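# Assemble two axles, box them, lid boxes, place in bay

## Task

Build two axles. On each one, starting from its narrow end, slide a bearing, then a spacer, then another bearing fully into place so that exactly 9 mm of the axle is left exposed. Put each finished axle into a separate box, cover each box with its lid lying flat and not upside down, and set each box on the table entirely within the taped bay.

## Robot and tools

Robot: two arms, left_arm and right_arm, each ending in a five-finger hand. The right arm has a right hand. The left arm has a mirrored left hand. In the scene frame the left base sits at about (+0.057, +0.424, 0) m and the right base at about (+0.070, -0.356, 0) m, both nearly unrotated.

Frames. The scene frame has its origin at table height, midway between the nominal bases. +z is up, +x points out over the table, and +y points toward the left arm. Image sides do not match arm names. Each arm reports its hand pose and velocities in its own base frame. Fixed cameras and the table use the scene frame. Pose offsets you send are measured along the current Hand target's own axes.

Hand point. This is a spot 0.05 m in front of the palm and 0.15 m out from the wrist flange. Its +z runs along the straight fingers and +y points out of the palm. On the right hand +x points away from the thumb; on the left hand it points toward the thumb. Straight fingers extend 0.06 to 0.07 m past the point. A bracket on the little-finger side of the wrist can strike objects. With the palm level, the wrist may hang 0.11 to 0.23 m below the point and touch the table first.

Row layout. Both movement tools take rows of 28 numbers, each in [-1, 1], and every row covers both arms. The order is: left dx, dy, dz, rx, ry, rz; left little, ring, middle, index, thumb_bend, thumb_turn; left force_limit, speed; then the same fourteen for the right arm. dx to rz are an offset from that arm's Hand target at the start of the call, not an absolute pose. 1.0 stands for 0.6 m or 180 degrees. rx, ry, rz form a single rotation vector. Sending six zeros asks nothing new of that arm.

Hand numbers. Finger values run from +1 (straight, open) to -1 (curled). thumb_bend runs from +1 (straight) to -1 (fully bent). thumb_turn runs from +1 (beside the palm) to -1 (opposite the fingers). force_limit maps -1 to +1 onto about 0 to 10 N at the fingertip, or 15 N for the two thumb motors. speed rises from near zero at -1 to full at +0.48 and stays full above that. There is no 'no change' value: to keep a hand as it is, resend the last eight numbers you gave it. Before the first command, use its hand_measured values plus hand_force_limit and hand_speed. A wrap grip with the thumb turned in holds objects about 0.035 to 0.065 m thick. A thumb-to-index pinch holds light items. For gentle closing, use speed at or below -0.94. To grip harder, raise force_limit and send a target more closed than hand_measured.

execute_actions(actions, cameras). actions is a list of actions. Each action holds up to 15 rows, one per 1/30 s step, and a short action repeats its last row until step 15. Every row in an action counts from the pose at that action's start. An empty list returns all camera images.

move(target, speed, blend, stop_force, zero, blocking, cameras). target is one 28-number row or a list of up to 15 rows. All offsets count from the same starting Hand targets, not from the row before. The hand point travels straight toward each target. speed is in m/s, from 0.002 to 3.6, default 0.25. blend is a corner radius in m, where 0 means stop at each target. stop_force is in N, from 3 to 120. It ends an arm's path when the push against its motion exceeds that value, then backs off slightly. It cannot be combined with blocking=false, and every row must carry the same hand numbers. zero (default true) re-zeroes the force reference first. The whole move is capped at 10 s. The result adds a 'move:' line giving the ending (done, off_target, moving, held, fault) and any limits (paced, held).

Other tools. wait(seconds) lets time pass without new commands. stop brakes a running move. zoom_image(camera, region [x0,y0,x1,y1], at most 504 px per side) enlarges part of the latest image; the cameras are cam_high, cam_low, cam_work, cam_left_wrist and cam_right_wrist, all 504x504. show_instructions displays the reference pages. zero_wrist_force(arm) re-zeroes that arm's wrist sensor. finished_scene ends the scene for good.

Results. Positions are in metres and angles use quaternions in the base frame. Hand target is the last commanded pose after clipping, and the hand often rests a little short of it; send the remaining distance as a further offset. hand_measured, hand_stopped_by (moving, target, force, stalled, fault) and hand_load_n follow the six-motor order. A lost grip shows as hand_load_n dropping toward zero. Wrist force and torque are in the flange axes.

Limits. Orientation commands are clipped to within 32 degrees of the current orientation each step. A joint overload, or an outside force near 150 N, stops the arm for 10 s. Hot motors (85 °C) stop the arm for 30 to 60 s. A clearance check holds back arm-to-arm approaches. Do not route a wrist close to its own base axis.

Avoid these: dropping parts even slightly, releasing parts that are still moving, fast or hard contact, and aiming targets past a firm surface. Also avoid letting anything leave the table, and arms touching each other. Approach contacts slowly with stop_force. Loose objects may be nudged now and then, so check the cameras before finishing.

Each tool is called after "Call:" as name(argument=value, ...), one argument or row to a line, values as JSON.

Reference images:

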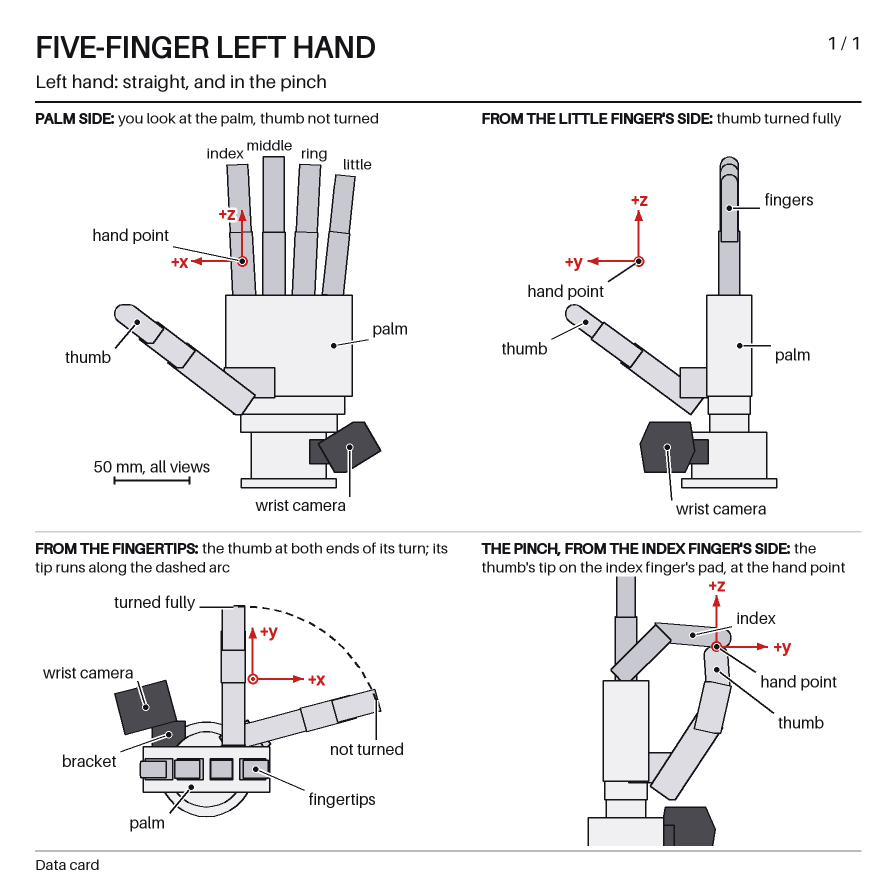

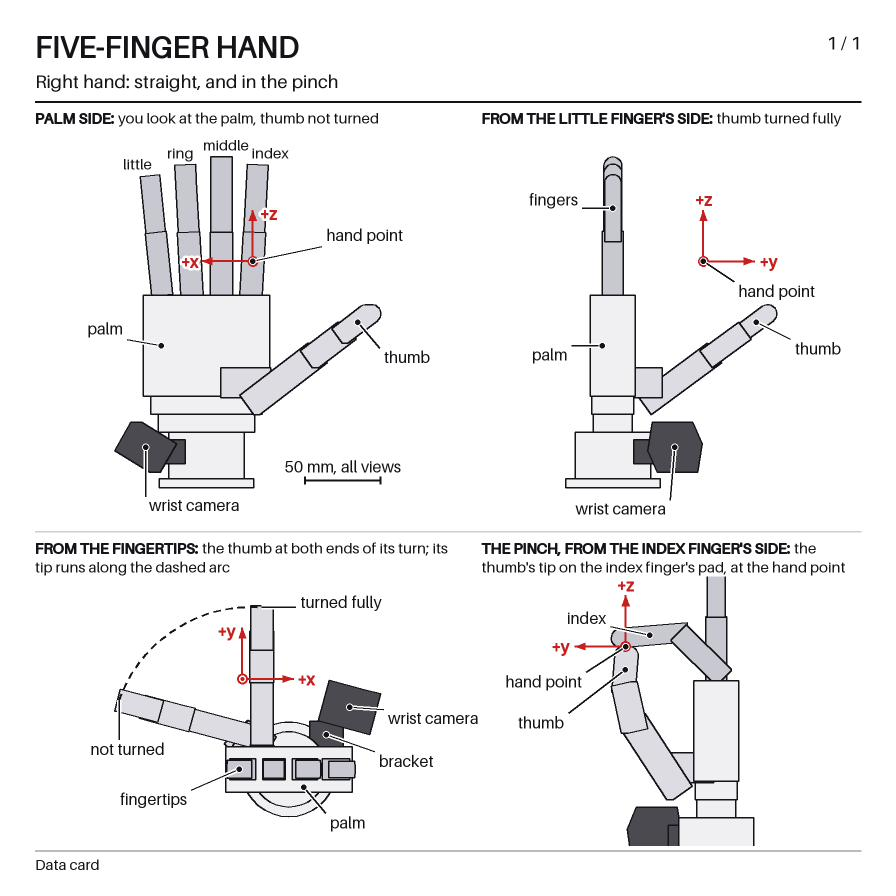

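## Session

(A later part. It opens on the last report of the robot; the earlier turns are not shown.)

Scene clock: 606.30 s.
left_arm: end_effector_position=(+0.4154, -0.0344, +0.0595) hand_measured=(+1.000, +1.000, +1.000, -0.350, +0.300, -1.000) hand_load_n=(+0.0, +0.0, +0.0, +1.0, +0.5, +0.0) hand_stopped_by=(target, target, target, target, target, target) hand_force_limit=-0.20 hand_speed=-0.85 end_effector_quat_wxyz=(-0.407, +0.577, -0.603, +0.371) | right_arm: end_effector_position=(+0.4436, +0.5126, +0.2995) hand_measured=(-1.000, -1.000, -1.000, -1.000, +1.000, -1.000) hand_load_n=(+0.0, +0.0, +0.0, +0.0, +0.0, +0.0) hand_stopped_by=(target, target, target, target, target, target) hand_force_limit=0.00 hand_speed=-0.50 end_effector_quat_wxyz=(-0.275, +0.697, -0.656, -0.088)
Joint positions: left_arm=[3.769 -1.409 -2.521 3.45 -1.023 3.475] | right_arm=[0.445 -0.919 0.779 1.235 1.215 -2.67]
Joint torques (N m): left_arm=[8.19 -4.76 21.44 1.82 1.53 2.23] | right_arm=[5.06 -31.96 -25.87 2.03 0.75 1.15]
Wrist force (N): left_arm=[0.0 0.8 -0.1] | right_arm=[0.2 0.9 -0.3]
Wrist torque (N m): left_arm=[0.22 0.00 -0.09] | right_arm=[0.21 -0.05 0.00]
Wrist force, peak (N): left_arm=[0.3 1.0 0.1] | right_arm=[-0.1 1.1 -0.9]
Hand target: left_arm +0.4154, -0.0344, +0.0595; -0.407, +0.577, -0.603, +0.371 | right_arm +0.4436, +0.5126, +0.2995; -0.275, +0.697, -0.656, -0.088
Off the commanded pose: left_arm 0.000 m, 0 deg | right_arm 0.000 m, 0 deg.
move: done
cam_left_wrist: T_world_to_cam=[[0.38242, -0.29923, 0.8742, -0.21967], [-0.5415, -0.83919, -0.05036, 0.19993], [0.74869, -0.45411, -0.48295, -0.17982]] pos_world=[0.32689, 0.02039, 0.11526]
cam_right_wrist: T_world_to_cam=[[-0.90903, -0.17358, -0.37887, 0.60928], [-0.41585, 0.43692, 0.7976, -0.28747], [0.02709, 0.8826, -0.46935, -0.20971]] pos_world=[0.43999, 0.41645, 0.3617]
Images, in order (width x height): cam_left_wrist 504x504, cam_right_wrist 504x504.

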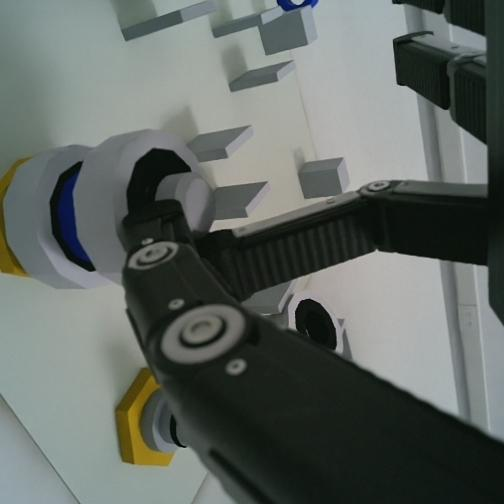

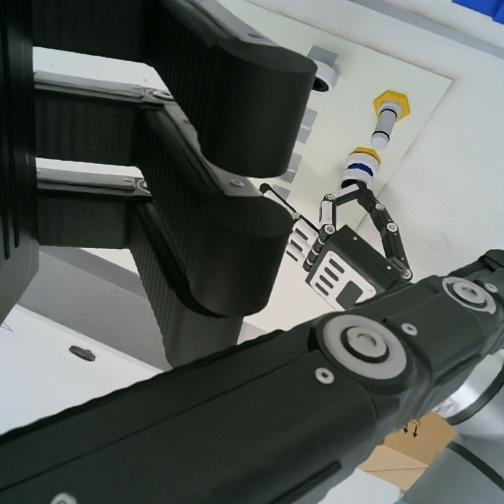

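Call:
move(
  target=[
    [-0.0001,0.0044,-0.0144,0,0,0,1,1,1,0.07,0.3,-1,-0.2,0, 0,0,0,0,0,0,-1,-1,-1,-1,1,-1,0,-0.5],
    [-0.0168,0.0054,-0.0141,0,0,0,1,1,1,0.07,0.3,-1,-0.2,0, 0,0,0,0,0,0,-1,-1,-1,-1,1,-1,0,-0.5],
    [-0.0166,0.0016,-0.0011,0,0,0,1,1,1,0.07,0.3,-1,-0.2,0, 0,0,0,0,0,0,-1,-1,-1,-1,1,-1,0,-0.5],
  ],
  speed=0.04,
  blend=[0.002,0.002,0],
  cameras=["cam_right_wrist","cam_left_wrist"],
)

Call:
zoom_image(
  camera="cam_right_wrist",
  region=[310, 135, 410, 235],
)

Call:
zoom_image(
  camera="cam_left_wrist",
  region=[80, 110, 300, 330],
)

Scene clock: 608.00 s.
left_arm: end_effector_position=(+0.4145, -0.0244, +0.0595) hand_measured=(+1.000, +1.000, +1.000, +0.070, +0.300, -1.000) hand_load_n=(+0.0, +0.0, -0.5, +0.0, +0.0, +0.0) hand_stopped_by=(target, target, target, target, target, target) hand_force_limit=-0.20 hand_speed=0.00 end_effector_quat_wxyz=(-0.407, +0.577, -0.603, +0.371) | right_arm: end_effector_position=(+0.4436, +0.5126, +0.2995) hand_measured=(-1.000, -1.000, -1.000, -1.000, +1.000, -1.000) hand_load_n=(+0.0, +0.0, +0.0, +0.0, +0.0, +0.0) hand_stopped_by=(target, target, target, target, target, target) hand_force_limit=0.00 hand_speed=-0.50 end_effector_quat_wxyz=(-0.275, +0.697, -0.656, -0.088)
Joint positions: left_arm=[3.822 -1.411 -2.523 3.437 -0.976 3.504] | right_arm=[0.445 -0.919 0.779 1.235 1.215 -2.67]
Joint torques (N m): left_arm=[8.78 22.28 5.98 -2.46 1.97 2.24] | right_arm=[6.1 -31.94 -24.88 1.95 0.83 1.09]
Wrist force (N): left_arm=[-0.1 0.9 -0.1] | right_arm=[0.3 0.8 -0.8]
Wrist torque (N m): left_arm=[0.23 0.03 -0.23] | right_arm=[0.22 -0.07 0.01]
Wrist force, peak (N): left_arm=[-0.4 1.1 -0.4] | right_arm=[0.0 0.9 -1.1]
Hand target: left_arm +0.4144, -0.0245, +0.0595; -0.407, +0.577, -0.603, +0.371 | right_arm +0.4436, +0.5126, +0.2995; -0.275, +0.697, -0.656, -0.088
Off the commanded pose: left_arm 0.000 m, 0 deg | right_arm 0.000 m, 0 deg.
move: done
cam_left_wrist: T_world_to_cam=[[0.38237, -0.29916, 0.87424, -0.21632], [-0.54148, -0.8392, -0.05034, 0.20783], [0.74872, -0.45414, -0.48288, -0.17462]] pos_world=[0.32599, 0.03039, 0.11526]
cam_right_wrist: T_world_to_cam=[[-0.90903, -0.17358, -0.37887, 0.60928], [-0.41585, 0.43692, 0.7976, -0.28747], [0.02709, 0.8826, -0.46935, -0.20971]] pos_world=[0.43999, 0.41645, 0.3617]
Images, in order (width x height): cam_left_wrist 504x504, cam_right_wrist 504x504.

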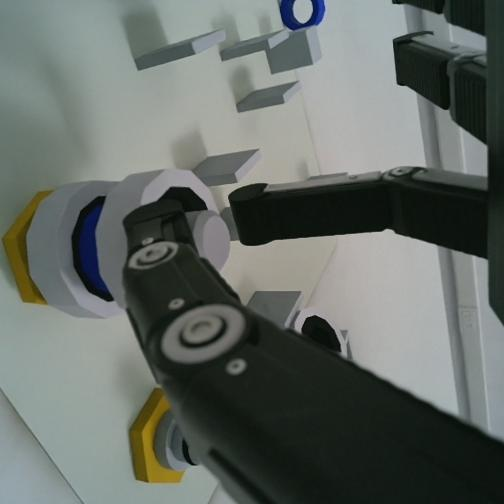

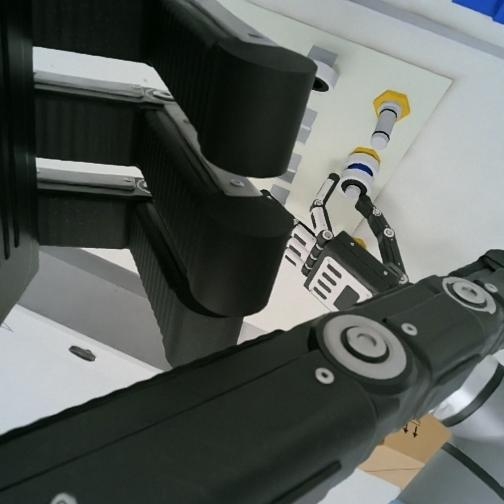

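Scaled by 5.040 from the camera's image (finer frame: 720x720).

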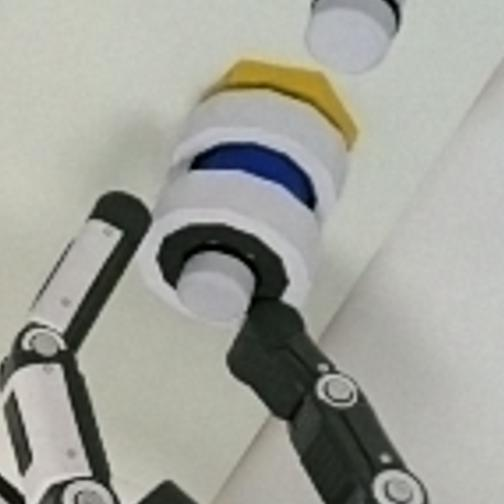

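Scaled by 2.291 from the camera's image (finer frame: 720x720).

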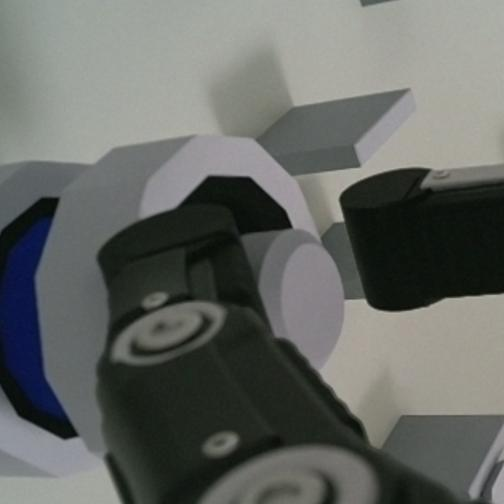

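Call:
move(
  target=[0.0033,0.0008,-0.0024,0,0,0,1,1,1,0.07,0.3,-1,-0.2,-0.85, 0,0,0,0,0,0,-1,-1,-1,-1,1,-1,0,-0.5],
  speed=0.03,
)

Call:
move(
  target=[0,0,0,0,0,0,1,1,1,-0.35,0.3,-1,-0.2,-0.85, 0,0,0,0,0,0,-1,-1,-1,-1,1,-1,0,-0.5],
  speed=0.05,
  cameras=["cam_right_wrist","cam_left_wrist"],
)

Call:
zoom_image(
  camera="cam_right_wrist",
  region=[310, 135, 410, 235],
)

Call:
zoom_image(
  camera="cam_left_wrist",
  region=[80, 110, 300, 330],
)

Scene clock: 609.27 s.
left_arm: end_effector_position=(+0.4129, -0.0265, +0.0595) hand_measured=(+1.000, +1.000, +1.000, +0.070, +0.300, -1.000) hand_load_n=(+0.0, +0.0, +0.0, +0.0, +0.0, +0.5) hand_stopped_by=(target, target, target, target, target, target) hand_force_limit=-0.20 hand_speed=-0.85 end_effector_quat_wxyz=(-0.407, +0.577, -0.603, +0.371) | right_arm: end_effector_position=(+0.4436, +0.5126, +0.2995) hand_measured=(-1.000, -1.000, -1.000, -1.000, +1.000, -1.000) hand_load_n=(+0.0, +0.0, +0.0, +0.0, +0.0, +0.0) hand_stopped_by=(target, target, target, target, target, target) hand_force_limit=0.00 hand_speed=-0.50 end_effector_quat_wxyz=(-0.275, +0.697, -0.656, -0.088)
Joint positions: left_arm=[3.818 -1.404 -2.527 3.437 -0.979 3.502] | right_arm=[0.445 -0.919 0.779 1.235 1.215 -2.67]
Joint torques (N m): left_arm=[5.81 -6.01 22.13 -1.94 2.18 0.57] | right_arm=[5.42 -31.9 -26.39 2.11 0.73 1.07]
Wrist force (N): left_arm=[-0.1 0.6 0.0] | right_arm=[0.0 0.8 -0.5]
Wrist torque (N m): left_arm=[0.20 0.02 -0.06] | right_arm=[0.19 -0.03 -0.02]
Wrist force, peak (N): left_arm=[0.2 1.1 -0.1] | right_arm=[0.1 0.9 -1.0]
Hand target: left_arm +0.4129, -0.0264, +0.0595; -0.407, +0.577, -0.603, +0.371 | right_arm +0.4436, +0.5126, +0.2995; -0.275, +0.697, -0.656, -0.088
Off the commanded pose: left_arm 0.000 m, 0 deg | right_arm 0.000 m, 0 deg.
move: done

Scene clock: 610.03 s.
left_arm: end_effector_position=(+0.4129, -0.0264, +0.0595) hand_measured=(+1.000, +1.000, +1.000, -0.136, +0.300, -1.000) hand_load_n=(+0.0, +0.0, +0.0, +5.0, +3.5, -0.5) hand_stopped_by=(target, target, target, force, target, target) hand_force_limit=-0.20 hand_speed=-0.85 end_effector_quat_wxyz=(-0.407, +0.577, -0.603, +0.371) | right_arm: end_effector_position=(+0.4436, +0.5126, +0.2995) hand_measured=(-1.000, -1.000, -1.000, -1.000, +1.000, -1.000) hand_load_n=(+0.0, +0.0, +0.0, +0.0, +0.0, +0.0) hand_stopped_by=(target, target, target, target, target, target) hand_force_limit=0.00 hand_speed=-0.50 end_effector_quat_wxyz=(-0.275, +0.697, -0.656, -0.088)
Joint positions: left_arm=[3.818 -1.404 -2.527 3.437 -0.979 3.502] | right_arm=[0.445 -0.919 0.779 1.235 1.215 -2.67]
Joint torques (N m): left_arm=[6.87 -5.35 21.04 0.27 1.91 1.87] | right_arm=[5.81 -30.97 -24.34 2.14 0.79 1.03]
Wrist force (N): left_arm=[0.0 0.8 0.2] | right_arm=[0.0 0.7 -0.7]
Wrist torque (N m): left_arm=[0.20 0.01 -0.05] | right_arm=[0.19 -0.02 -0.01]
Wrist force, peak (N): left_arm=[0.0 1.2 0.2] | right_arm=[0.0 0.8 -1.0]
Hand target: left_arm +0.4129, -0.0264, +0.0595; -0.407, +0.577, -0.603, +0.371 | right_arm +0.4436, +0.5126, +0.2995; -0.275, +0.697, -0.656, -0.088
Off the commanded pose: left_arm 0.000 m, 0 deg | right_arm 0.000 m, 0 deg.
move: done
cam_left_wrist: T_world_to_cam=[[0.38245, -0.29924, 0.87418, -0.21632], [-0.54154, -0.83917, -0.05034, 0.2053], [0.74865, -0.45415, -0.48299, -0.17429]] pos_world=[0.32439, 0.02839, 0.11526]
cam_right_wrist: T_world_to_cam=[[-0.90903, -0.17358, -0.37887, 0.60928], [-0.41585, 0.43692, 0.7976, -0.28747], [0.02709, 0.8826, -0.46935, -0.20971]] pos_world=[0.43999, 0.41645, 0.3617]
Images, in order (width x height): cam_left_wrist 504x504, cam_right_wrist 504x504.

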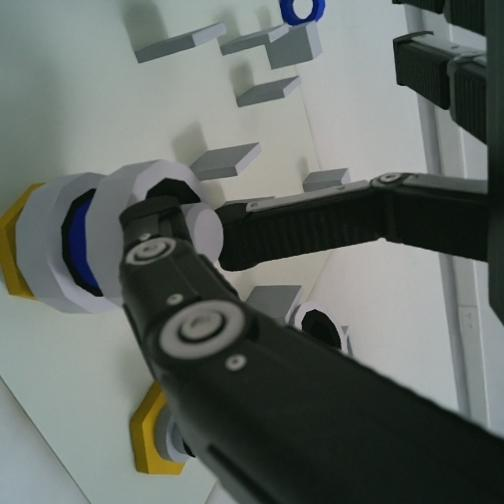

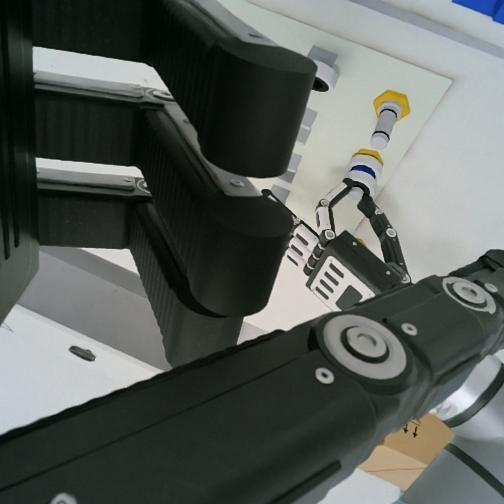

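Scaled by 5.040 from the camera's image (finer frame: 720x720).

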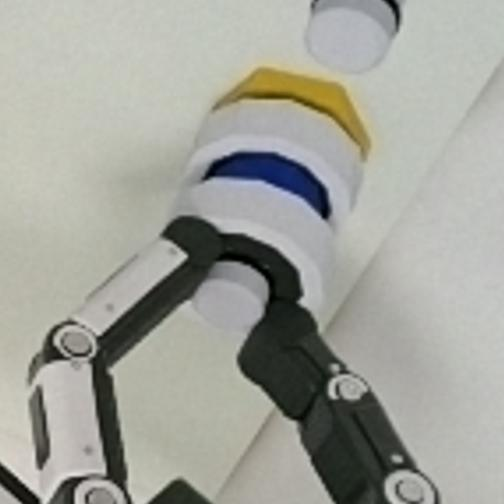

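Scaled by 2.291 from the camera's image (finer frame: 720x720).

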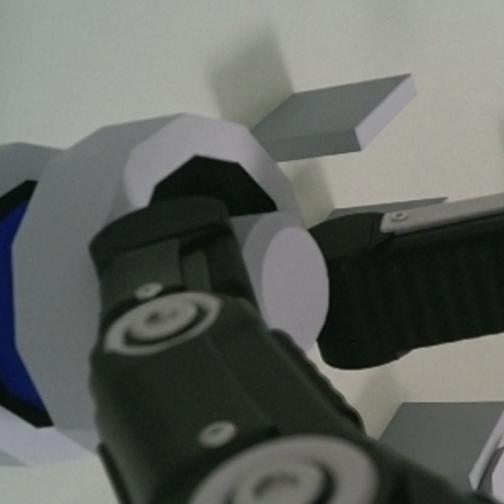

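Call:
move(
  target=[0,0,0,0,0,0,1,1,1,-0.4,0.1,-1,0.3,-0.88, 0,0,0,0,0,0,-1,-1,-1,-1,1,-1,0,-0.5],
  speed=0.05,
)

Call:
move(
  target=[-0.0033,-0.0459,-0.0198,0,0,0,1,1,1,-0.4,0.1,-1,0.3,-0.88, 0,0,0,0,0,0,-1,-1,-1,-1,1,-1,0,-0.5],
  speed=0.06,
  cameras=["cam_right_wrist","cam_left_wrist"],
)

Call:
zoom_image(
  camera="cam_right_wrist",
  region=[310, 135, 410, 235],
)

Scene clock: 610.87 s.
left_arm: end_effector_position=(+0.4129, -0.0264, +0.0595) hand_measured=(+1.000, +1.000, +1.000, -0.144, +0.260, -1.000) hand_load_n=(-0.5, +0.0, +0.0, +11.0, +9.5, -1.0) hand_stopped_by=(target, target, target, force, force, target) hand_force_limit=0.30 hand_speed=-0.88 end_effector_quat_wxyz=(-0.407, +0.577, -0.603, +0.371) | right_arm: end_effector_position=(+0.4436, +0.5126, +0.2995) hand_measured=(-1.000, -1.000, -1.000, -1.000, +1.000, -1.000) hand_load_n=(+0.0, +0.0, +0.0, +0.0, +0.0, +0.0) hand_stopped_by=(target, target, target, target, target, target) hand_force_limit=0.00 hand_speed=-0.50 end_effector_quat_wxyz=(-0.275, +0.697, -0.656, -0.088)
Joint positions: left_arm=[3.818 -1.404 -2.527 3.437 -0.979 3.502] | right_arm=[0.445 -0.919 0.779 1.235 1.215 -2.67]
Joint torques (N m): left_arm=[6.84 -4.32 20.01 1.59 1.75 1.86] | right_arm=[5.34 -31.99 -24.8 1.98 0.8 1.11]
Wrist force (N): left_arm=[0.0 0.9 0.3] | right_arm=[-0.1 0.6 -0.5]
Wrist torque (N m): left_arm=[0.16 0.01 -0.05] | right_arm=[0.17 -0.01 -0.03]
Wrist force, peak (N): left_arm=[0.0 2.7 0.6] | right_arm=[0.0 1.0 -0.7]
Hand target: left_arm +0.4129, -0.0264, +0.0595; -0.407, +0.577, -0.603, +0.371 | right_arm +0.4436, +0.5126, +0.2995; -0.275, +0.697, -0.656, -0.088
Off the commanded pose: left_arm 0.000 m, 0 deg | right_arm 0.000 m, 0 deg.
move: done

Scene clock: 611.80 s.
left_arm: end_effector_position=(+0.4129, -0.0263, +0.0896) hand_measured=(+1.000, +1.000, +1.000, -0.146, +0.258, -1.000) hand_load_n=(+0.0, +0.0, +0.0, +0.0, +0.0, +0.0) hand_stopped_by=(target, target, target, force, force, target) hand_force_limit=0.30 hand_speed=-0.88 end_effector_quat_wxyz=(-0.407, +0.577, -0.603, +0.371) | right_arm: end_effector_position=(+0.4436, +0.5126, +0.2995) hand_measured=(-1.000, -1.000, -1.000, -1.000, +1.000, -1.000) hand_load_n=(+0.0, +0.0, +0.0, +0.0, +0.0, +0.0) hand_stopped_by=(target, target, target, target, target, target) hand_force_limit=0.00 hand_speed=-0.50 end_effector_quat_wxyz=(-0.275, +0.697, -0.656, -0.088)
Joint positions: left_arm=[3.819 -1.325 -2.48 3.311 -0.979 3.503] | right_arm=[0.445 -0.919 0.779 1.235 1.215 -2.67]
Joint torques (N m): left_arm=[6.6 -7.26 8.47 1.41 1.51 1.88] | right_arm=[5.92 -32.69 -25.26 2.16 0.84 0.98]
Wrist force (N): left_arm=[-0.1 0.5 0.1] | right_arm=[0.1 0.7 -0.7]
Wrist torque (N m): left_arm=[0.16 0.04 -0.20] | right_arm=[0.19 -0.03 -0.01]
Wrist force, peak (N): left_arm=[0.2 2.3 0.6] | right_arm=[0.1 0.9 -0.8]
Hand target: left_arm +0.4129, -0.0263, +0.0895; -0.407, +0.577, -0.603, +0.371 | right_arm +0.4436, +0.5126, +0.2995; -0.275, +0.697, -0.656, -0.088
Off the commanded pose: left_arm 0.000 m, 0 deg | right_arm 0.000 m, 0 deg.
move: done
cam_left_wrist: T_world_to_cam=[[0.38228, -0.29935, 0.87421, -0.24255], [-0.5415, -0.83918, -0.05056, 0.20692], [0.74876, -0.45406, -0.4829, -0.15976]] pos_world=[0.32439, 0.02849, 0.14536]
cam_right_wrist: T_world_to_cam=[[-0.90903, -0.17358, -0.37887, 0.60928], [-0.41585, 0.43692, 0.7976, -0.28747], [0.02709, 0.8826, -0.46935, -0.20971]] pos_world=[0.43999, 0.41645, 0.3617]
Images, in order (width x height): cam_left_wrist 504x504, cam_right_wrist 504x504.

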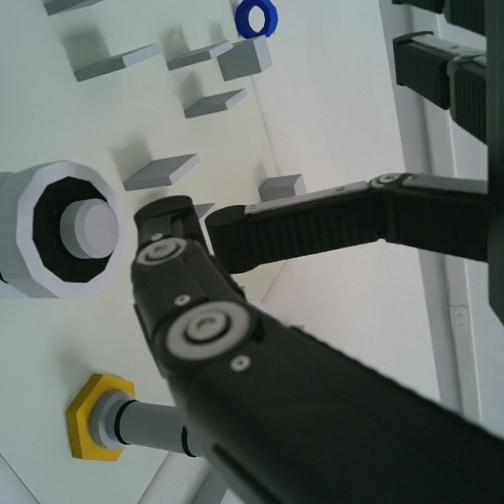

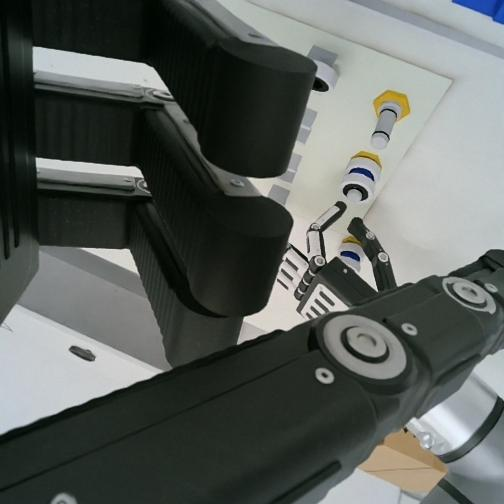

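Scaled by 5.040 from the camera's image (finer frame: 720x720).

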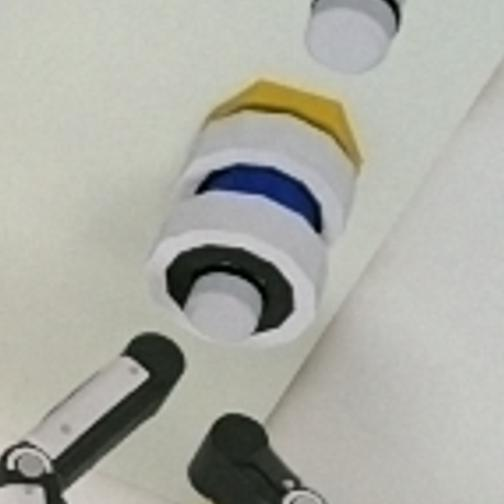

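Call:
move(
  target=[-0.0193,0.0173,0.0033,0,0,0,1,1,1,-0.05,0.3,-0.86,0.0,0, 0,0,0,0,0,0,-1,-1,-1,-1,1,-1,0,-0.5],
  speed=0.05,
  cameras=["cam_right_wrist","cam_left_wrist"],
)

Call:
zoom_image(
  camera="cam_right_wrist",
  region=[310, 135, 410, 235],
)

Call:
zoom_image(
  camera="cam_left_wrist",
  region=[80, 110, 300, 330],
)

Scene clock: 614.17 s.
left_arm: end_effector_position=(+0.4106, -0.0141, +0.0799) hand_measured=(+1.000, +1.000, +1.000, -0.050, +0.300, -0.860) hand_load_n=(-0.5, +0.0, +0.0, +0.0, +0.5, +0.0) hand_stopped_by=(target, target, target, target, target, target) hand_force_limit=0.00 hand_speed=0.00 end_effector_quat_wxyz=(-0.407, +0.577, -0.603, +0.371) | right_arm: end_effector_position=(+0.4436, +0.5126, +0.2995) hand_measured=(-1.000, -1.000, -1.000, -1.000, +1.000, -1.000) hand_load_n=(+0.0, +0.0, +0.0, +0.0, +0.0, +0.0) hand_stopped_by=(target, target, target, target, target, target) hand_force_limit=0.00 hand_speed=-0.50 end_effector_quat_wxyz=(-0.275, +0.697, -0.656, -0.088)
Joint positions: left_arm=[3.887 -1.35 -2.5 3.33 -0.919 3.543] | right_arm=[0.445 -0.919 0.779 1.235 1.215 -2.67]
Joint torques (N m): left_arm=[-8.33 21.64 21.84 -2.74 -1.03 -1.95] | right_arm=[6.09 -32.26 -25.62 2.02 0.73 1.02]
Wrist force (N): left_arm=[0.0 0.6 0.0] | right_arm=[0.1 0.6 -0.5]
Wrist torque (N m): left_arm=[0.18 0.02 -0.05] | right_arm=[0.16 -0.06 -0.01]
Wrist force, peak (N): left_arm=[-0.3 1.0 0.1] | right_arm=[-0.1 0.8 -1.0]
Hand target: left_arm +0.4106, -0.0141, +0.0800; -0.407, +0.577, -0.603, +0.371 | right_arm +0.4436, +0.5126, +0.2995; -0.275, +0.697, -0.656, -0.088
Off the commanded pose: left_arm 0.000 m, 0 deg | right_arm 0.000 m, 0 deg.
move: done
cam_left_wrist: T_world_to_cam=[[0.38261, -0.29913, 0.87414, -0.22965], [-0.54148, -0.83922, -0.05018, 0.21536], [0.74861, -0.45413, -0.48307, -0.15711]] pos_world=[0.32209, 0.04069, 0.13566]
cam_right_wrist: T_world_to_cam=[[-0.90903, -0.17358, -0.37887, 0.60928], [-0.41585, 0.43692, 0.7976, -0.28747], [0.02709, 0.8826, -0.46935, -0.20971]] pos_world=[0.43999, 0.41645, 0.3617]
Images, in order (width x height): cam_left_wrist 504x504, cam_right_wrist 504x504.

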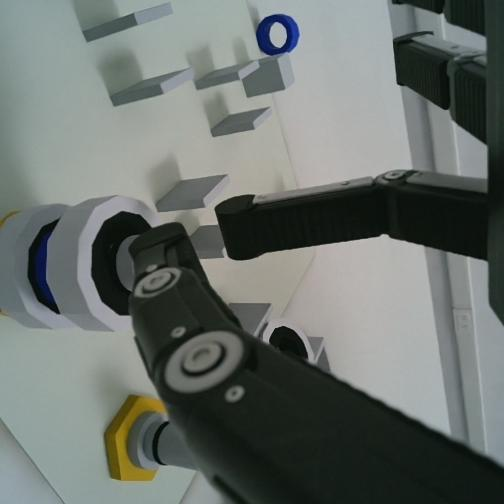

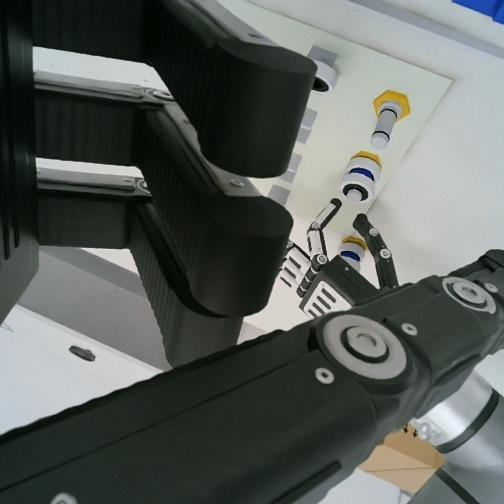

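Scaled by 5.040 from the camera's image (finer frame: 720x720).

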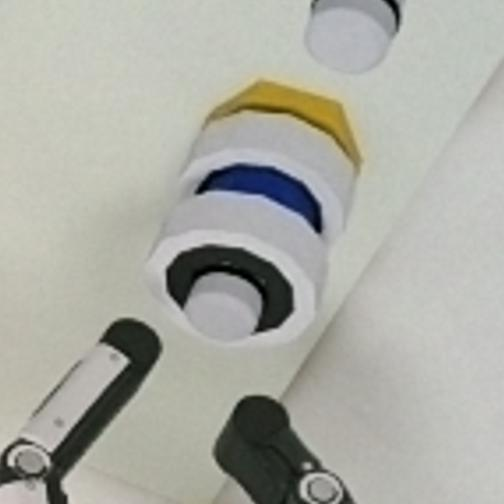

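Scaled by 2.291 from the camera's image (finer frame: 720x720).

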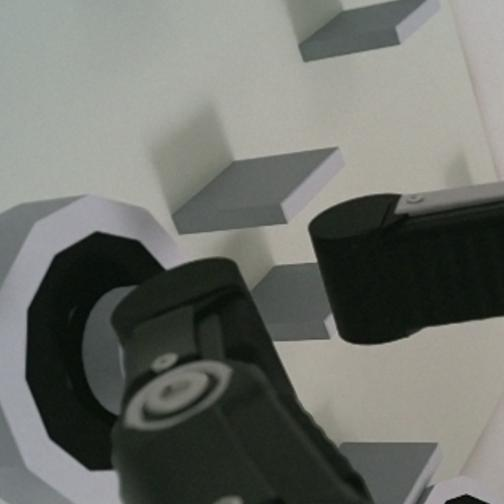

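Call:
move(
  target=[0,0,0,0,0,0,1,1,1,-0.1,0.23,-0.64,0.0,0, 0,0,0,0,0,0,-1,-1,-1,-1,1,-1,0,-0.5],
  speed=0.05,
  cameras=["cam_right_wrist","cam_left_wrist"],
)

Call:
zoom_image(
  camera="cam_right_wrist",
  region=[310, 135, 410, 235],
)

Call:
zoom_image(
  camera="cam_left_wrist",
  region=[80, 110, 300, 330],
)

Scene clock: 615.73 s.
left_arm: end_effector_position=(+0.4106, -0.0141, +0.0800) hand_measured=(+1.000, +1.000, +1.000, -0.100, +0.230, -0.640) hand_load_n=(+0.0, +0.0, +0.0, +0.0, +0.0, +0.0) hand_stopped_by=(target, target, target, target, target, target) hand_force_limit=0.00 hand_speed=0.00 end_effector_quat_wxyz=(-0.407, +0.577, -0.603, +0.371) | right_arm: end_effector_position=(+0.4436, +0.5126, +0.2995) hand_measured=(-1.000, -1.000, -1.000, -1.000, +1.000, -1.000) hand_load_n=(+0.0, +0.0, +0.0, +0.0, +0.0, +0.0) hand_stopped_by=(target, target, target, target, target, target) hand_force_limit=0.00 hand_speed=-0.50 end_effector_quat_wxyz=(-0.275, +0.697, -0.656, -0.088)
Joint positions: left_arm=[3.887 -1.349 -2.499 3.33 -0.919 3.543] | right_arm=[0.445 -0.919 0.779 1.235 1.215 -2.67]
Joint torques (N m): left_arm=[-7.12 21.27 22.31 -2.87 0.81 -1.94] | right_arm=[5.98 -31.86 -24.6 2.09 0.82 0.94]
Wrist force (N): left_arm=[0.0 0.4 0.0] | right_arm=[0.1 0.7 -0.7]
Wrist torque (N m): left_arm=[0.16 0.01 -0.04] | right_arm=[0.19 -0.04 -0.01]
Wrist force, peak (N): left_arm=[-0.1 0.8 -0.1] | right_arm=[0.3 0.9 -0.9]
Hand target: left_arm +0.4106, -0.0141, +0.0800; -0.407, +0.577, -0.603, +0.371 | right_arm +0.4436, +0.5126, +0.2995; -0.275, +0.697, -0.656, -0.088
Off the commanded pose: left_arm 0.000 m, 0 deg | right_arm 0.000 m, 0 deg.
move: done
cam_left_wrist: T_world_to_cam=[[0.38242, -0.29923, 0.8742, -0.22968], [-0.5415, -0.83919, -0.05036, 0.2154], [0.74869, -0.45411, -0.48295, -0.1571]] pos_world=[0.32209, 0.04069, 0.13576]
cam_right_wrist: T_world_to_cam=[[-0.90903, -0.17358, -0.37887, 0.60928], [-0.41585, 0.43692, 0.7976, -0.28747], [0.02709, 0.8826, -0.46935, -0.20971]] pos_world=[0.43999, 0.41645, 0.3617]
Images, in order (width x height): cam_left_wrist 504x504, cam_right_wrist 504x504.

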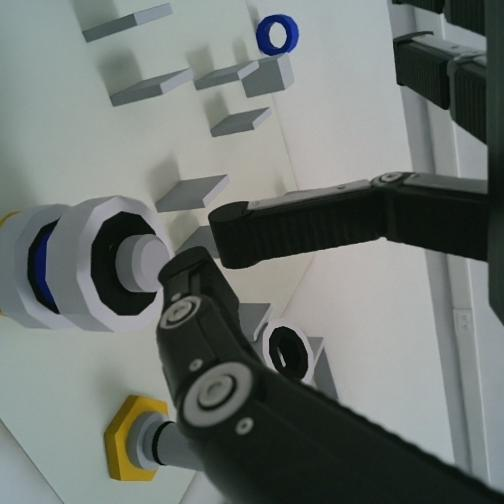

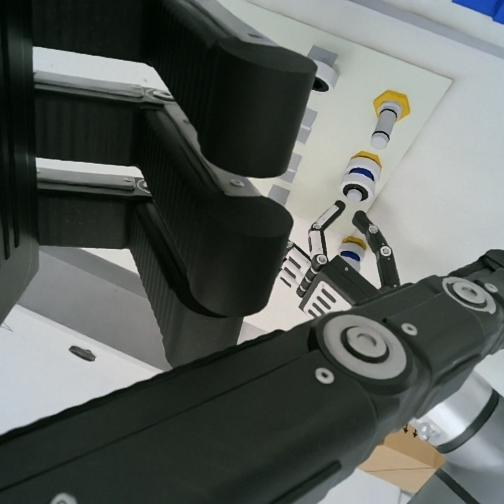

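Scaled by 5.040 from the camera's image (finer frame: 720x720).

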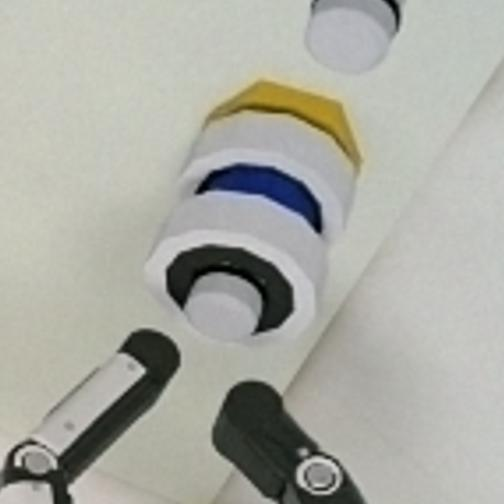

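Scaled by 2.291 from the camera's image (finer frame: 720x720).

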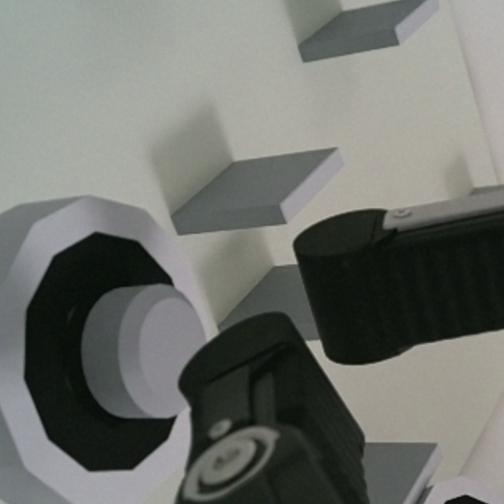

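Call:
move(
  target=[
    [0,0,0,0,0,0,1,1,1,0.03,0.23,-0.64,-0.2,-0.5, 0,0,0,0,0,0,-1,-1,-1,-1,1,-1,0,-0.5],
    [0.0048,0.0337,0.0102,0,0,0,1,1,1,0.03,0.23,-0.64,-0.2,-0.5, 0,0,0,0,0,0,-1,-1,-1,-1,1,-1,0,-0.5],
  ],
  speed=0.04,
  cameras=["cam_right_wrist","cam_left_wrist"],
)

Call:
zoom_image(
  camera="cam_right_wrist",
  region=[310, 135, 410, 235],
)

Call:
zoom_image(
  camera="cam_left_wrist",
  region=[80, 110, 300, 330],
)

Scene clock: 617.70 s.
left_arm: end_effector_position=(+0.4082, -0.0157, +0.0587) hand_measured=(+1.000, +1.000, +1.000, +0.030, +0.230, -0.640) hand_load_n=(+0.5, +0.0, +0.0, +0.0, +0.0, +0.0) hand_stopped_by=(target, target, target, target, target, target) hand_force_limit=-0.20 hand_speed=-0.50 end_effector_quat_wxyz=(-0.407, +0.577, -0.603, +0.371) | right_arm: end_effector_position=(+0.4436, +0.5126, +0.2995) hand_measured=(-1.000, -1.000, -1.000, -1.000, +1.000, -1.000) hand_load_n=(+0.0, +0.0, +0.0, +0.5, +0.0, +0.0) hand_stopped_by=(target, target, target, target, target, target) hand_force_limit=0.00 hand_speed=-0.50 end_effector_quat_wxyz=(-0.275, +0.697, -0.656, -0.088)
Joint positions: left_arm=[3.89 -1.399 -2.539 3.417 -0.916 3.545] | right_arm=[0.445 -0.919 0.779 1.235 1.215 -2.67]
Joint torques (N m): left_arm=[-4.85 21.64 21.52 -2.88 -0.64 -1.62] | right_arm=[6.15 -31.48 -25.48 2 0.68 0.89]
Wrist force (N): left_arm=[-0.2 -0.1 -0.1] | right_arm=[0.0 0.9 -0.8]
Wrist torque (N m): left_arm=[0.14 0.03 -0.25] | right_arm=[0.22 -0.02 -0.01]
Wrist force, peak (N): left_arm=[-0.1 -2.2 -0.9] | right_arm=[0.0 0.8 -0.9]
Hand target: left_arm +0.4082, -0.0157, +0.0588; -0.407, +0.577, -0.603, +0.371 | right_arm +0.4436, +0.5126, +0.2995; -0.275, +0.697, -0.656, -0.088
Off the commanded pose: left_arm 0.000 m, 0 deg | right_arm 0.000 m, 0 deg.
move: done
cam_left_wrist: T_world_to_cam=[[0.38261, -0.29913, 0.87414, -0.21073], [-0.54148, -0.83922, -0.05018, 0.21174], [0.74861, -0.45413, -0.48307, -0.16619]] pos_world=[0.31969, 0.03919, 0.11456]
cam_right_wrist: T_world_to_cam=[[-0.90903, -0.17358, -0.37887, 0.60928], [-0.41585, 0.43692, 0.7976, -0.28747], [0.02709, 0.8826, -0.46935, -0.20971]] pos_world=[0.43999, 0.41645, 0.3617]
Images, in order (width x height): cam_left_wrist 504x504, cam_right_wrist 504x504.

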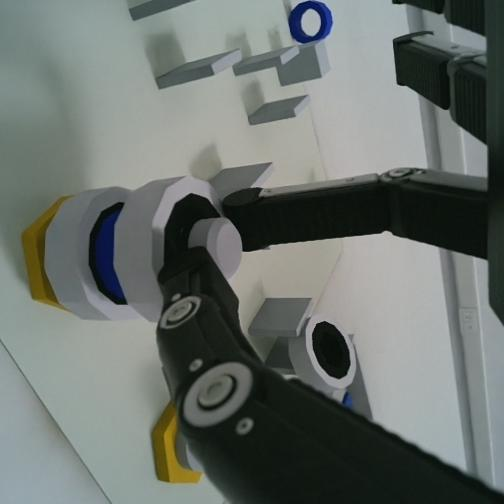

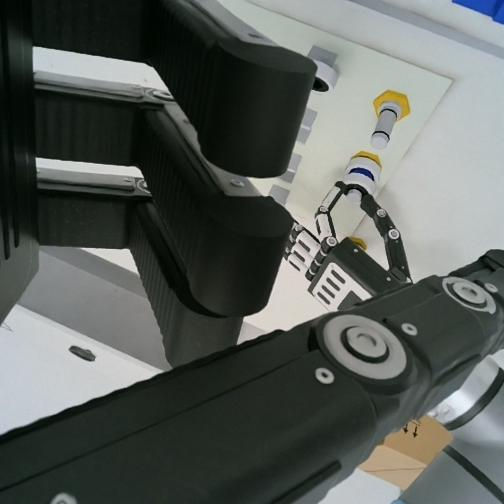

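Scaled by 5.040 from the camera's image (finer frame: 720x720).

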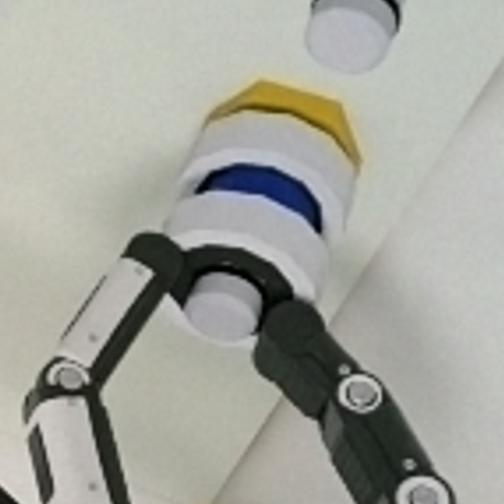

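Scaled by 2.291 from the camera's image (finer frame: 720x720).

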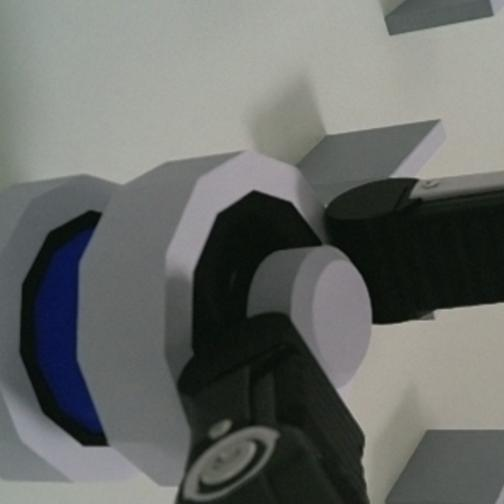

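Call:
move(
  target=[0,-0.0005,0,0,0,0,1,1,1,-0.35,0.23,-0.64,-0.2,-0.85, 0,0,0,0,0,0,-1,-1,-1,-1,1,-1,0,-0.5],
  speed=0.05,
)

Call:
move(
  target=[0,0,0,0,0,0,1,1,1,-0.4,0.05,-0.64,0.1,-0.88, 0,0,0,0,0,0,-1,-1,-1,-1,1,-1,0,-0.5],
  speed=0.05,
  cameras=["cam_right_wrist","cam_left_wrist"],
)

Call:
zoom_image(
  camera="cam_right_wrist",
  region=[310, 135, 410, 235],
)

Call:
zoom_image(
  camera="cam_left_wrist",
  region=[80, 110, 300, 330],
)

Scene clock: 618.53 s.
left_arm: end_effector_position=(+0.4084, -0.0157, +0.0591) hand_measured=(+1.000, +1.000, +1.000, -0.092, +0.230, -0.640) hand_load_n=(+0.0, +0.0, +0.0, +5.5, +2.5, +0.0) hand_stopped_by=(target, target, target, force, target, target) hand_force_limit=-0.20 hand_speed=-0.85 end_effector_quat_wxyz=(-0.407, +0.577, -0.603, +0.371) | right_arm: end_effector_position=(+0.4436, +0.5126, +0.2995) hand_measured=(-1.000, -1.000, -1.000, -1.000, +1.000, -1.000) hand_load_n=(+0.0, +0.0, +0.0, +0.0, +0.0, +0.0) hand_stopped_by=(target, target, target, target, target, target) hand_force_limit=0.00 hand_speed=-0.50 end_effector_quat_wxyz=(-0.275, +0.697, -0.656, -0.088)
Joint positions: left_arm=[3.89 -1.398 -2.538 3.416 -0.917 3.545] | right_arm=[0.445 -0.919 0.779 1.235 1.215 -2.67]
Joint torques (N m): left_arm=[-3.68 15.95 11.38 0.03 0.61 -0.98] | right_arm=[5.27 -32.27 -25.06 1.93 0.65 0.84]
Wrist force (N): left_arm=[-0.1 -0.1 -0.4] | right_arm=[0.3 0.4 -0.7]
Wrist torque (N m): left_arm=[0.12 0.02 -0.14] | right_arm=[0.16 -0.06 -0.01]
Wrist force, peak (N): left_arm=[-0.1 -0.5 -0.5] | right_arm=[0.2 0.8 -0.9]
Hand target: left_arm +0.4084, -0.0157, +0.0591; -0.407, +0.577, -0.603, +0.371 | right_arm +0.4436, +0.5126, +0.2995; -0.275, +0.697, -0.656, -0.088
Off the commanded pose: left_arm 0.000 m, 0 deg | right_arm 0.000 m, 0 deg.
move: done

Scene clock: 619.83 s.
left_arm: end_effector_position=(+0.4084, -0.0157, +0.0591) hand_measured=(+1.000, +1.000, +1.000, -0.094, +0.050, -0.640) hand_load_n=(+0.0, +0.0, +0.0, +0.0, +0.0, +0.0) hand_stopped_by=(target, target, target, force, target, target) hand_force_limit=0.10 hand_speed=-0.88 end_effector_quat_wxyz=(-0.407, +0.577, -0.603, +0.371) | right_arm: end_effector_position=(+0.4436, +0.5126, +0.2995) hand_measured=(-1.000, -1.000, -1.000, -1.000, +1.000, -1.000) hand_load_n=(+0.0, +0.0, +0.0, +0.0, +0.0, +0.0) hand_stopped_by=(target, target, target, target, target, target) hand_force_limit=0.00 hand_speed=-0.50 end_effector_quat_wxyz=(-0.275, +0.697, -0.656, -0.088)
Joint positions: left_arm=[3.89 -1.398 -2.538 3.416 -0.917 3.545] | right_arm=[0.445 -0.919 0.779 1.235 1.215 -2.67]
Joint torques (N m): left_arm=[4.42 0.4 7.72 0.38 1.25 1.96] | right_arm=[5 -32.9 -25.12 2.03 0.92 1.02]
Wrist force (N): left_arm=[0.0 0.7 -0.2] | right_arm=[-0.1 0.5 -0.6]
Wrist torque (N m): left_arm=[0.23 0.01 -0.14] | right_arm=[0.16 0.00 -0.03]
Wrist force, peak (N): left_arm=[-0.5 -7.1 -2.7] | right_arm=[0.1 0.9 -0.8]
Hand target: left_arm +0.4084, -0.0157, +0.0591; -0.407, +0.577, -0.603, +0.371 | right_arm +0.4436, +0.5126, +0.2995; -0.275, +0.697, -0.656, -0.088
Off the commanded pose: left_arm 0.000 m, 0 deg | right_arm 0.000 m, 0 deg.
move: done
cam_left_wrist: T_world_to_cam=[[0.38242, -0.29923, 0.8742, -0.21101], [-0.5415, -0.83919, -0.05036, 0.2119], [0.74869, -0.45411, -0.48295, -0.16623]] pos_world=[0.31989, 0.03919, 0.11486]
cam_right_wrist: T_world_to_cam=[[-0.90903, -0.17358, -0.37887, 0.60928], [-0.41585, 0.43692, 0.7976, -0.28747], [0.02709, 0.8826, -0.46935, -0.20971]] pos_world=[0.43999, 0.41645, 0.3617]
Images, in order (width x height): cam_left_wrist 504x504, cam_right_wrist 504x504.

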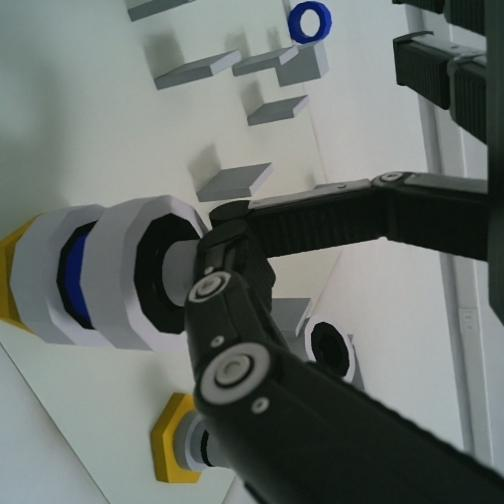

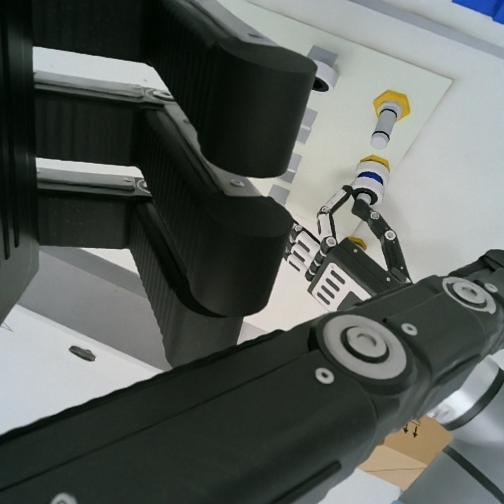

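Scaled by 5.040 from the camera's image (finer frame: 720x720).

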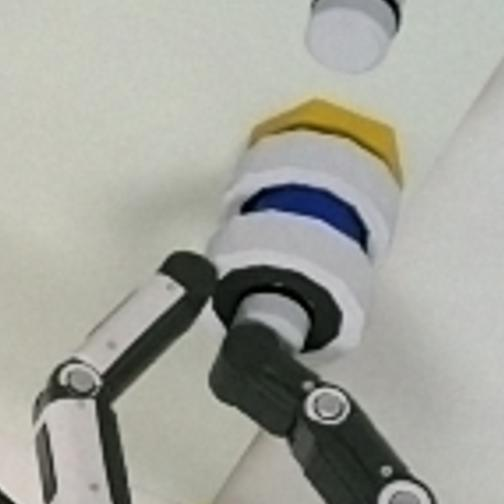

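Scaled by 2.291 from the camera's image (finer frame: 720x720).

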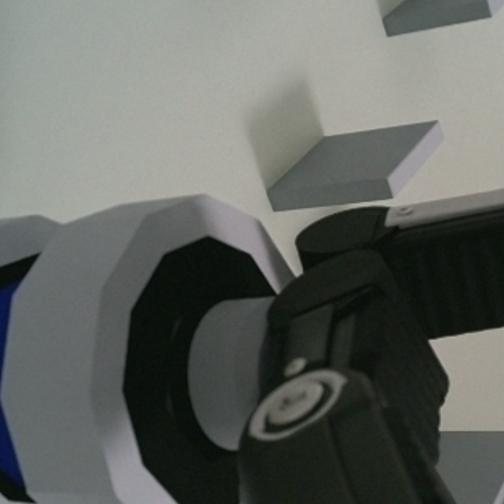

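Call:
move(
  target=[
    [-0.0012,-0.0183,-0.0079,0,0,0,1,1,1,0.03,0.05,-0.64,-0.2,0, 0,0,0,0,0,0,-1,-1,-1,-1,1,-1,0,-0.5],
    [-0.0012,-0.0183,-0.0079,0,0,0,1,1,1,0.03,0.23,-0.64,-0.2,0, 0,0,0,0,0,0,-1,-1,-1,-1,1,-1,0,-0.5],
  ],
  speed=0.06,
  cameras=["cam_right_wrist","cam_left_wrist"],
)

Call:
zoom_image(
  camera="cam_right_wrist",
  region=[310, 135, 410, 235],
)

Call:
zoom_image(
  camera="cam_left_wrist",
  region=[80, 110, 300, 330],
)

Scene clock: 621.87 s.
left_arm: end_effector_position=(+0.4084, -0.0157, +0.0711) hand_measured=(+1.000, +1.000, +1.000, +0.030, +0.230, -0.640) hand_load_n=(+0.0, +0.0, -0.5, +0.0, +0.0, +0.0) hand_stopped_by=(target, target, target, target, target, target) hand_force_limit=-0.20 hand_speed=0.00 end_effector_quat_wxyz=(-0.407, +0.577, -0.603, +0.371) | right_arm: end_effector_position=(+0.4436, +0.5126, +0.2995) hand_measured=(-1.000, -1.000, -1.000, -1.000, +1.000, -1.000) hand_load_n=(+0.0, +0.5, +0.0, +0.0, +0.0, +0.0) hand_stopped_by=(target, target, target, target, target, target) hand_force_limit=0.00 hand_speed=-0.50 end_effector_quat_wxyz=(-0.275, +0.697, -0.656, -0.088)
Joint positions: left_arm=[3.89 -1.364 -2.52 3.364 -0.917 3.545] | right_arm=[0.445 -0.919 0.779 1.235 1.215 -2.67]
Joint torques (N m): left_arm=[8.59 -6.72 7 -1.57 2.17 2.24] | right_arm=[5.71 -32.18 -25.49 1.84 0.48 0.75]
Wrist force (N): left_arm=[-0.2 0.6 0.0] | right_arm=[0.3 0.7 -0.5]
Wrist torque (N m): left_arm=[0.18 0.05 -0.16] | right_arm=[0.18 -0.06 -0.01]
Wrist force, peak (N): left_arm=[-0.1 1.5 0.2] | right_arm=[0.1 0.8 -1.2]
Hand target: left_arm +0.4083, -0.0157, +0.0711; -0.407, +0.577, -0.603, +0.371 | right_arm +0.4436, +0.5126, +0.2995; -0.275, +0.697, -0.656, -0.088
Off the commanded pose: left_arm 0.000 m, 0 deg | right_arm 0.000 m, 0 deg.
move: done
cam_left_wrist: T_world_to_cam=[[0.38239, -0.29931, 0.87418, -0.22152], [-0.54147, -0.8392, -0.05048, 0.21242], [0.74872, -0.45404, -0.48298, -0.16049]] pos_world=[0.31989, 0.03909, 0.12686]
cam_right_wrist: T_world_to_cam=[[-0.90903, -0.17358, -0.37887, 0.60928], [-0.41585, 0.43692, 0.7976, -0.28747], [0.02709, 0.8826, -0.46935, -0.20971]] pos_world=[0.43999, 0.41645, 0.3617]
Images, in order (width x height): cam_left_wrist 504x504, cam_right_wrist 504x504.

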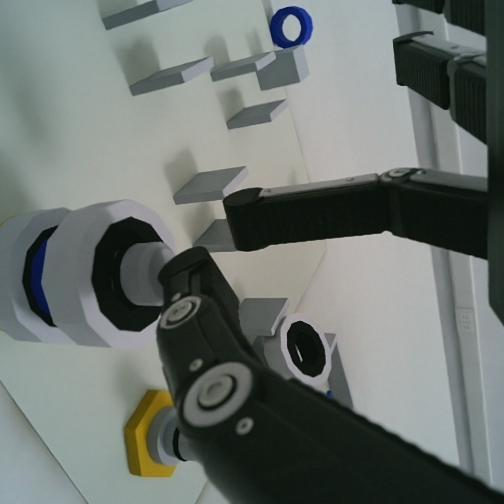

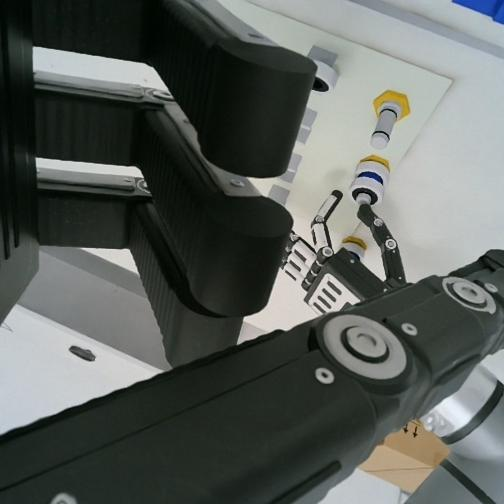

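Scaled by 5.040 from the camera's image (finer frame: 720x720).

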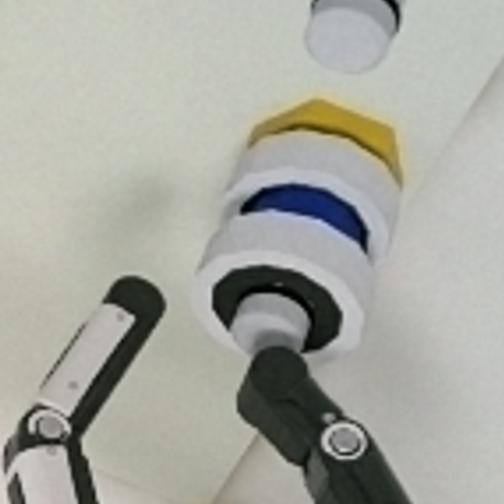

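Scaled by 2.291 from the camera's image (finer frame: 720x720).

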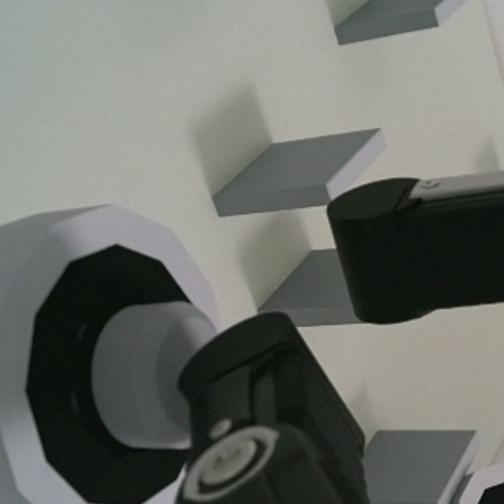

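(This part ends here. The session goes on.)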